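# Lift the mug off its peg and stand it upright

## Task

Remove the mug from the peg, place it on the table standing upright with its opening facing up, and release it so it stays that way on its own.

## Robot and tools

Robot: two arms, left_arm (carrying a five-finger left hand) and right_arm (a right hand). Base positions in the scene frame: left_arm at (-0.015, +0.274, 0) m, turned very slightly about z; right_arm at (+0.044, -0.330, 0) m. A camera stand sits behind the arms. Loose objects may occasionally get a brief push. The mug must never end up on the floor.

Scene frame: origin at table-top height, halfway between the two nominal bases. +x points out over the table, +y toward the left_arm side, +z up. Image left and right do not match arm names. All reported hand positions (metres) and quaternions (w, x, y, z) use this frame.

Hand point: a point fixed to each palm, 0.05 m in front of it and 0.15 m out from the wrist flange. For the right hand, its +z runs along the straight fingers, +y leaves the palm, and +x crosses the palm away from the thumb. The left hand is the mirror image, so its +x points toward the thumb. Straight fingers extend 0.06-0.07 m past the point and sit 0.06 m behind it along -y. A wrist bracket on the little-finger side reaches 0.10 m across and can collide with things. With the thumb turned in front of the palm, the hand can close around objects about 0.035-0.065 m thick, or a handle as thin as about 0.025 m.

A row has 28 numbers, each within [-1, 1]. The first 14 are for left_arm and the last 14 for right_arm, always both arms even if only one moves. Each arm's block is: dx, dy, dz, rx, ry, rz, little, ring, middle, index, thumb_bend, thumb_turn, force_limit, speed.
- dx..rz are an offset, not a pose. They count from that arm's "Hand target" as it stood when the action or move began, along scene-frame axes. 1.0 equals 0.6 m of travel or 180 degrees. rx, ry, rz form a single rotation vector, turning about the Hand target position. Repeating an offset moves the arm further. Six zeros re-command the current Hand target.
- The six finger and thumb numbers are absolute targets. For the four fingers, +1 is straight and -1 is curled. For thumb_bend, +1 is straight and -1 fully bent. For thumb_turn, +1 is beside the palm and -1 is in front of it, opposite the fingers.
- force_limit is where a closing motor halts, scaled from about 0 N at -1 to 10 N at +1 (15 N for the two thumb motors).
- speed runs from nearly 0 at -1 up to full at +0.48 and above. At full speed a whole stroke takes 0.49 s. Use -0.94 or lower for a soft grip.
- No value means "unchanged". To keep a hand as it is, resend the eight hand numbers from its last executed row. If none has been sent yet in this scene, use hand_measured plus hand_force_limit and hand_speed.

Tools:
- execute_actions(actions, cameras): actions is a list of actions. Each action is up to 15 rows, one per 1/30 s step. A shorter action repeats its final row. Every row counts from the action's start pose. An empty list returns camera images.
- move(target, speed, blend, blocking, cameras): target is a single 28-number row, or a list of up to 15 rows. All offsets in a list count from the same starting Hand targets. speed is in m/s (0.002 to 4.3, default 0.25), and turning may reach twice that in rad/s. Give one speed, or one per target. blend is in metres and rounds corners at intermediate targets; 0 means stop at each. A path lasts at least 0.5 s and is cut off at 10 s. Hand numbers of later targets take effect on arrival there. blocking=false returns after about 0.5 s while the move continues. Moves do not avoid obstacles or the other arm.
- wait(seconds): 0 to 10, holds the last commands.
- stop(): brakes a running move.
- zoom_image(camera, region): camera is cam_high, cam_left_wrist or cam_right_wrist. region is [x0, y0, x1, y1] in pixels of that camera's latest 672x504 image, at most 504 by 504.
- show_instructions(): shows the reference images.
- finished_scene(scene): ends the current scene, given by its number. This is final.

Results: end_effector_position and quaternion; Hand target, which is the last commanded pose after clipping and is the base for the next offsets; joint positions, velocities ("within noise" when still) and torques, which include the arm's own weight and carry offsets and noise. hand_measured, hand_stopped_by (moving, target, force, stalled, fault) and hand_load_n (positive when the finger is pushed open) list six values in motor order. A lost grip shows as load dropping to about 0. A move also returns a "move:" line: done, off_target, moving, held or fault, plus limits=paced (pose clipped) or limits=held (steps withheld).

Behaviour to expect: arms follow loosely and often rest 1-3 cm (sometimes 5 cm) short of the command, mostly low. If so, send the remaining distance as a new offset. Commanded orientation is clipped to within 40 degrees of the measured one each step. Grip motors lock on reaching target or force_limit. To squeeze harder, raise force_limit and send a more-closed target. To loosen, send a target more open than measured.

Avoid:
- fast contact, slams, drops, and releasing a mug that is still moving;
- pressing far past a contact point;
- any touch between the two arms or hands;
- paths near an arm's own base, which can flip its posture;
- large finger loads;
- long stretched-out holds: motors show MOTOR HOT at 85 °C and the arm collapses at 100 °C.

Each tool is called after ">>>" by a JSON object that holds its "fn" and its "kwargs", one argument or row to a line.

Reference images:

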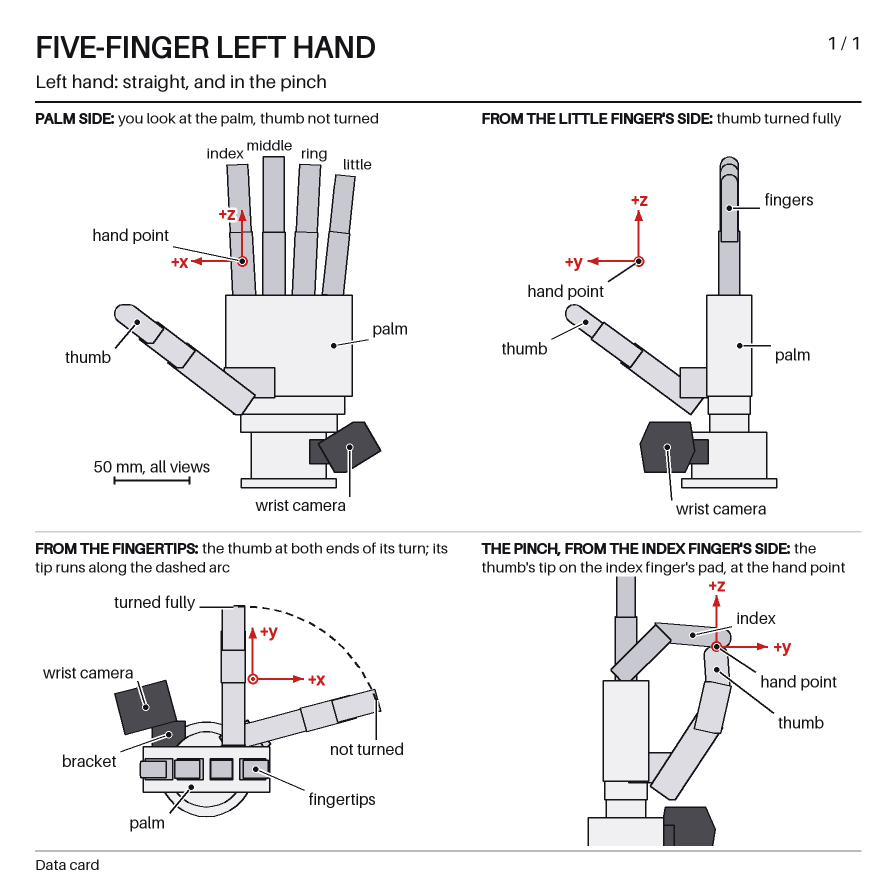

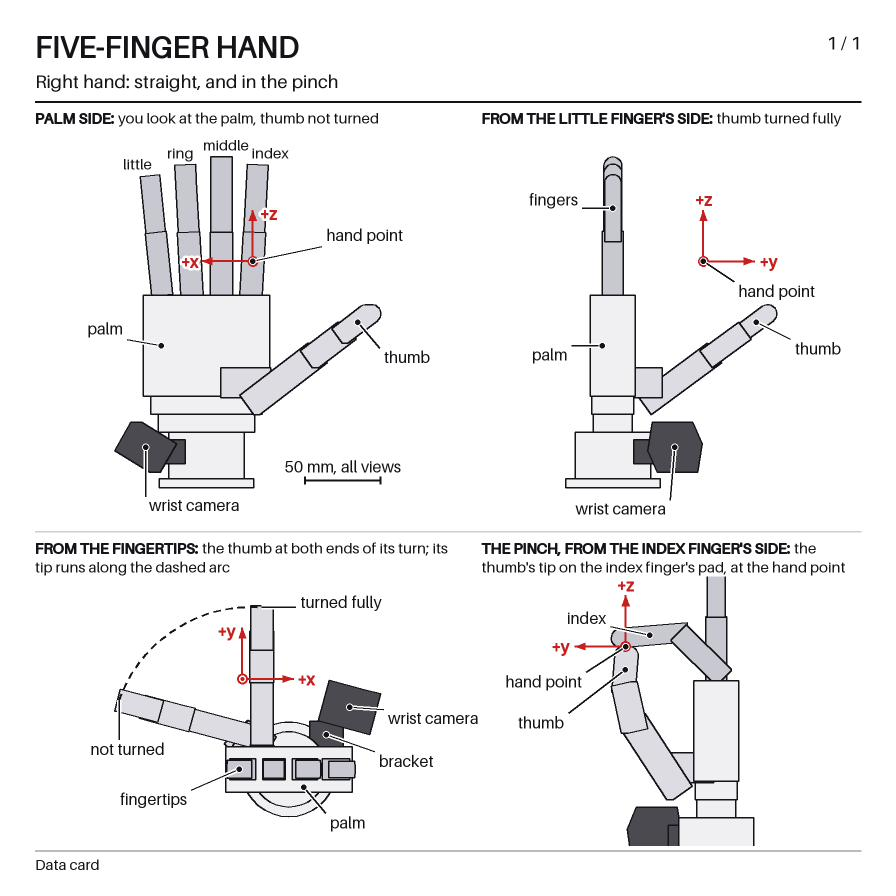

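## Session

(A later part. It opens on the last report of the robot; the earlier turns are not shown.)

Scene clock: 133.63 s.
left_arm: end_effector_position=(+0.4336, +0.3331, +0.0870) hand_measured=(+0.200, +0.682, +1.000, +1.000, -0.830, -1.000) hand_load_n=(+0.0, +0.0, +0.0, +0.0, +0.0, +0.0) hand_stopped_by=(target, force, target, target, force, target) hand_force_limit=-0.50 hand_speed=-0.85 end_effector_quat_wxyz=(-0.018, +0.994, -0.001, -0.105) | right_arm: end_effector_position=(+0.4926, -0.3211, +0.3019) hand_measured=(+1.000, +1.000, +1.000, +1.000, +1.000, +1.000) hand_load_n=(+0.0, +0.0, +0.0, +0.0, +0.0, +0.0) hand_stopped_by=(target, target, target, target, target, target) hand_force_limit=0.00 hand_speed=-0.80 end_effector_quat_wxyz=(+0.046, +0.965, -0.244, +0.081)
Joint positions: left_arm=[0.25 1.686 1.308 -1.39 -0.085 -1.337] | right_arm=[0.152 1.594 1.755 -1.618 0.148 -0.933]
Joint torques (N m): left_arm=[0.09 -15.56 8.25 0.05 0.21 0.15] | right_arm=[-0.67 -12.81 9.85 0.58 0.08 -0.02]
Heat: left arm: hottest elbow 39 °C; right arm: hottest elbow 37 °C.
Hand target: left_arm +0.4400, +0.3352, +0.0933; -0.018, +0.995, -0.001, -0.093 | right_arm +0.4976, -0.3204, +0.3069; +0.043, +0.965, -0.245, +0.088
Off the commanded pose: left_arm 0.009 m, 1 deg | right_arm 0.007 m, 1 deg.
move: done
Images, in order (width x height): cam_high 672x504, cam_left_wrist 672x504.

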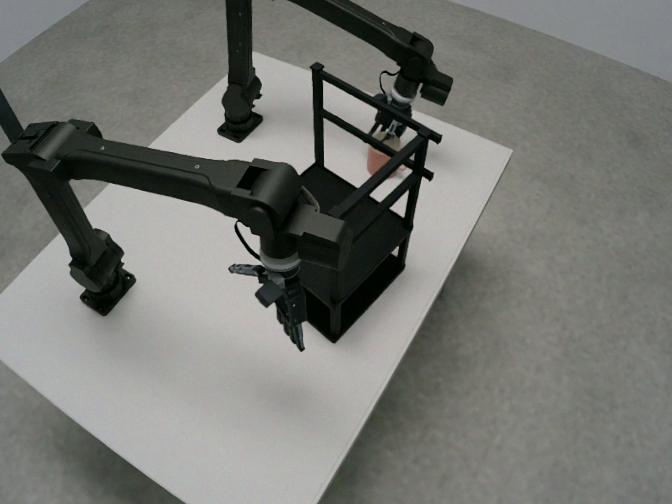

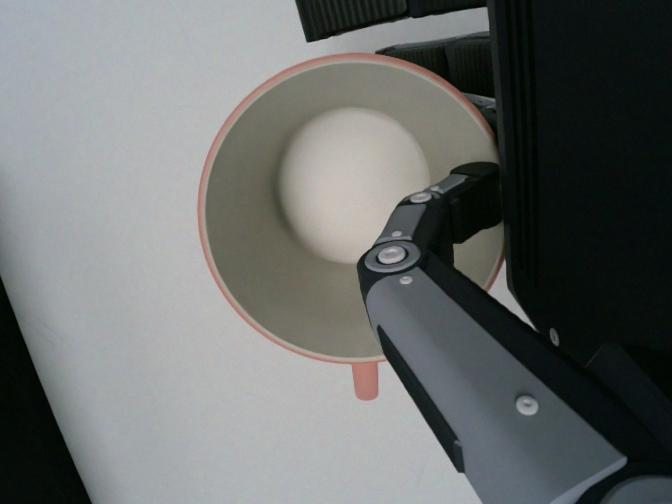

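>>> {"fn": "move", "kwargs": {
  "target": [0, 0, 0, 0, 0, 0, 1, 1, 1, 1, -0.1, -1, -0.5, -0.85, 0, 0, 0, 0, 0, 0, 1, 1, 1, 1, 1, 1, 0, -0.8],
  "speed": 0.03,
  "cameras": ["cam_high", "cam_left_wrist"]
}}

>>> {"fn": "zoom_image", "kwargs": {
  "camera": "cam_high",
  "region": [340, 110, 420, 190]
}}

Scene clock: 139.57 s.
left_arm: end_effector_position=(+0.4336, +0.3331, +0.0870) hand_measured=(+1.000, +1.000, +1.000, +1.000, -0.100, -1.000) hand_load_n=(+0.0, +0.0, +0.0, +0.0, +0.0, +0.0) hand_stopped_by=(target, target, target, target, target, target) hand_force_limit=-0.50 hand_speed=-0.85 end_effector_quat_wxyz=(-0.018, +0.994, -0.001, -0.105) | right_arm: end_effector_position=(+0.4926, -0.3211, +0.3019) hand_measured=(+1.000, +1.000, +1.000, +1.000, +1.000, +1.000) hand_load_n=(+0.0, +0.0, +0.0, +0.0, +0.0, +0.0) hand_stopped_by=(target, target, target, target, target, target) hand_force_limit=0.00 hand_speed=-0.80 end_effector_quat_wxyz=(+0.046, +0.965, -0.244, +0.081)
Joint positions: left_arm=[0.25 1.686 1.308 -1.39 -0.085 -1.337] | right_arm=[0.152 1.594 1.755 -1.618 0.148 -0.933]
Joint torques (N m): left_arm=[0.15 -15.68 8.23 0.03 0.21 0.16] | right_arm=[-0.73 -12.75 10 0.68 0.1 -0.01]
Heat: left arm: hottest elbow 39 °C; right arm: hottest elbow 37 °C.
Hand target: left_arm +0.4400, +0.3352, +0.0933; -0.018, +0.995, -0.001, -0.093 | right_arm +0.4976, -0.3204, +0.3069; +0.043, +0.965, -0.245, +0.088
Off the commanded pose: left_arm 0.009 m, 1 deg | right_arm 0.007 m, 1 deg.
move: done
Images, in order (width x height): cam_high 672x504, cam_left_wrist 672x504.

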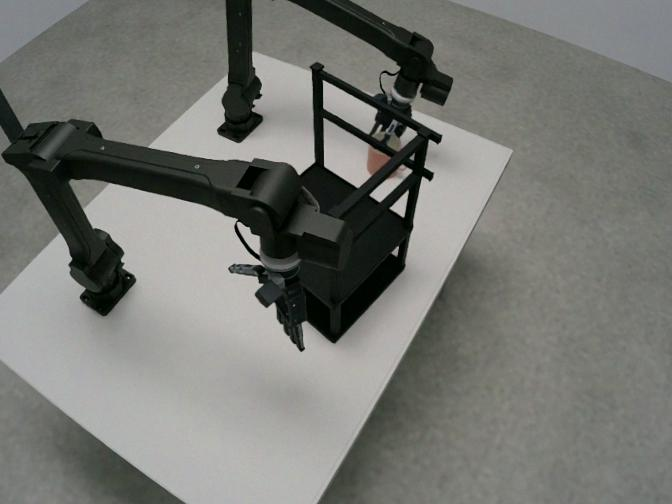

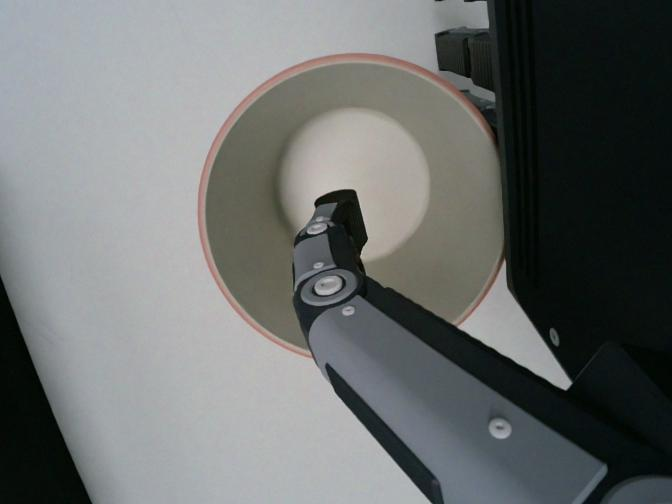

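Scaled by 6.300 from the camera's 672x504 image, which has a finer 960x720 frame.

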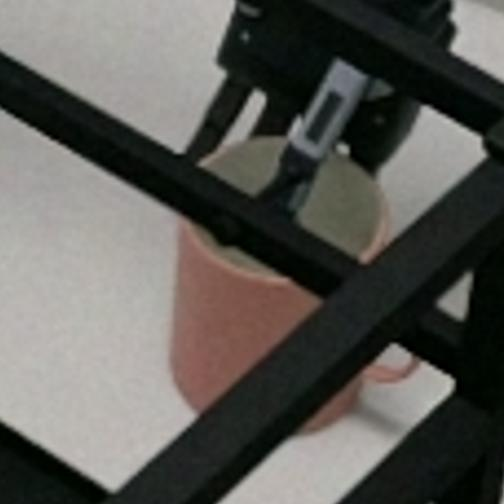

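>>> {"fn": "move", "kwargs": {
  "target": [
    [0, 0.025, 0.015, 0, 0, 0, 1, 1, 1, 1, -0.1, -1, -0.5, -0.85, 0, 0, 0, 0, 0, 0, 1, 1, 1, 1, 1, 1, 0, -0.8],
    [0, 0.03, 0.22, 0, 0, 0, 1, 1, 1, 1, -0.1, -1, -0.5, -0.85, 0, 0, 0, 0, 0, 0, 1, 1, 1, 1, 1, 1, 0, -0.8]
  ],
  "speed": [0.05, 0.15],
  "blend": [0.005, 0],
  "cameras": ["cam_high", "cam_left_wrist"]
}}

>>> {"fn": "zoom_image", "kwargs": {
  "camera": "cam_high",
  "region": [330, 80, 450, 200]
}}

Scene clock: 143.53 s.
left_arm: end_effector_position=(+0.4307, +0.3464, +0.1995) hand_measured=(+1.000, +1.000, +1.000, +1.000, -0.100, -1.000) hand_load_n=(+0.0, +0.0, +0.0, +0.0, +0.0, +0.0) hand_stopped_by=(target, target, target, target, target, target) hand_force_limit=-0.50 hand_speed=-0.85 end_effector_quat_wxyz=(-0.014, +0.994, +0.000, -0.111) | right_arm: end_effector_position=(+0.4926, -0.3211, +0.3019) hand_measured=(+1.000, +1.000, +1.000, +1.000, +1.000, +1.000) hand_load_n=(+0.0, +0.0, +0.0, +0.0, +0.0, +0.0) hand_stopped_by=(target, target, target, target, target, target) hand_force_limit=0.00 hand_speed=-0.80 end_effector_quat_wxyz=(+0.046, +0.965, -0.244, +0.081)
Joint positions: left_arm=[0.282 1.627 1.535 -1.686 -0.085 -1.31] | right_arm=[0.152 1.594 1.755 -1.618 0.148 -0.933]
Joint torques (N m): left_arm=[0.62 -16.38 11.6 -0.51 0.04 0.25] | right_arm=[-0.21 -12.75 10 0.59 0.09 -0.01]
Heat: left arm: hottest elbow 39 °C; right arm: hottest elbow 37 °C.
Hand target: left_arm +0.4400, +0.3531, +0.2252; -0.018, +0.995, -0.001, -0.094 | right_arm +0.4976, -0.3204, +0.3069; +0.043, +0.965, -0.245, +0.088
Off the commanded pose: left_arm 0.028 m, 2 deg | right_arm 0.007 m, 1 deg.
joint sent to its limit (left arm) — joint 4 (wrist pitch), lower limit. The joint targets still meet the commanded pose.
move: off_target (left_arm)
Images, in order (width x height): cam_high 672x504, cam_left_wrist 672x504.

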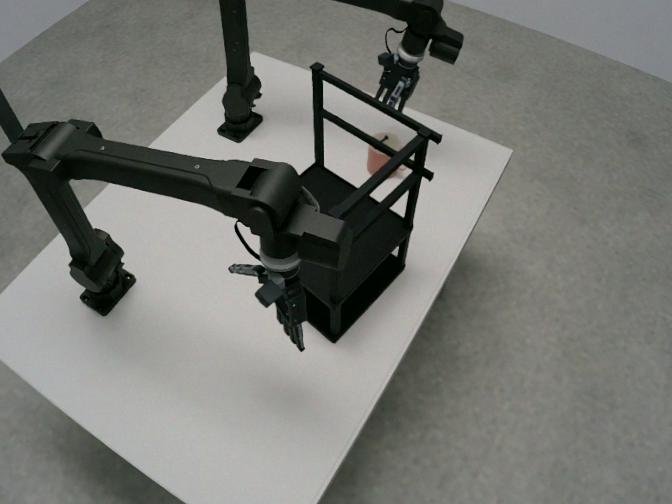

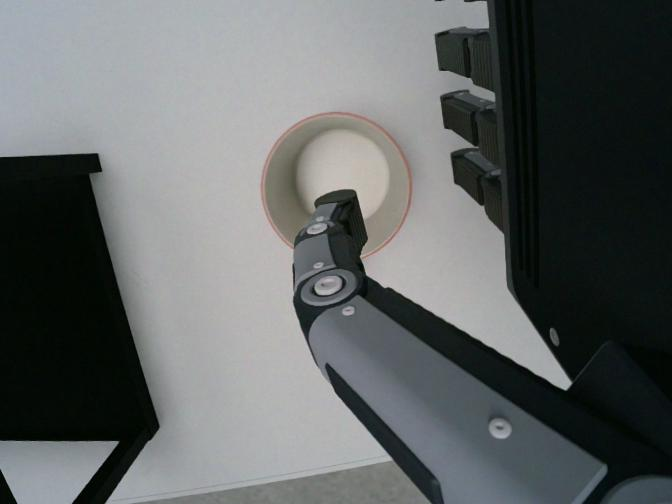

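Scaled by 4.200 from the camera's 672x504 image, which has a finer 960x720 frame.

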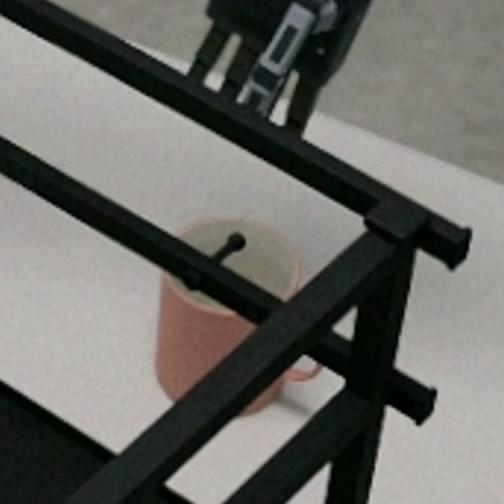

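The mug stands upright on the table and the hand is clear of it.

>>> {"fn": "finished_scene", "kwargs": {
  "scene": 3
}}

The scene is finished: the task was done.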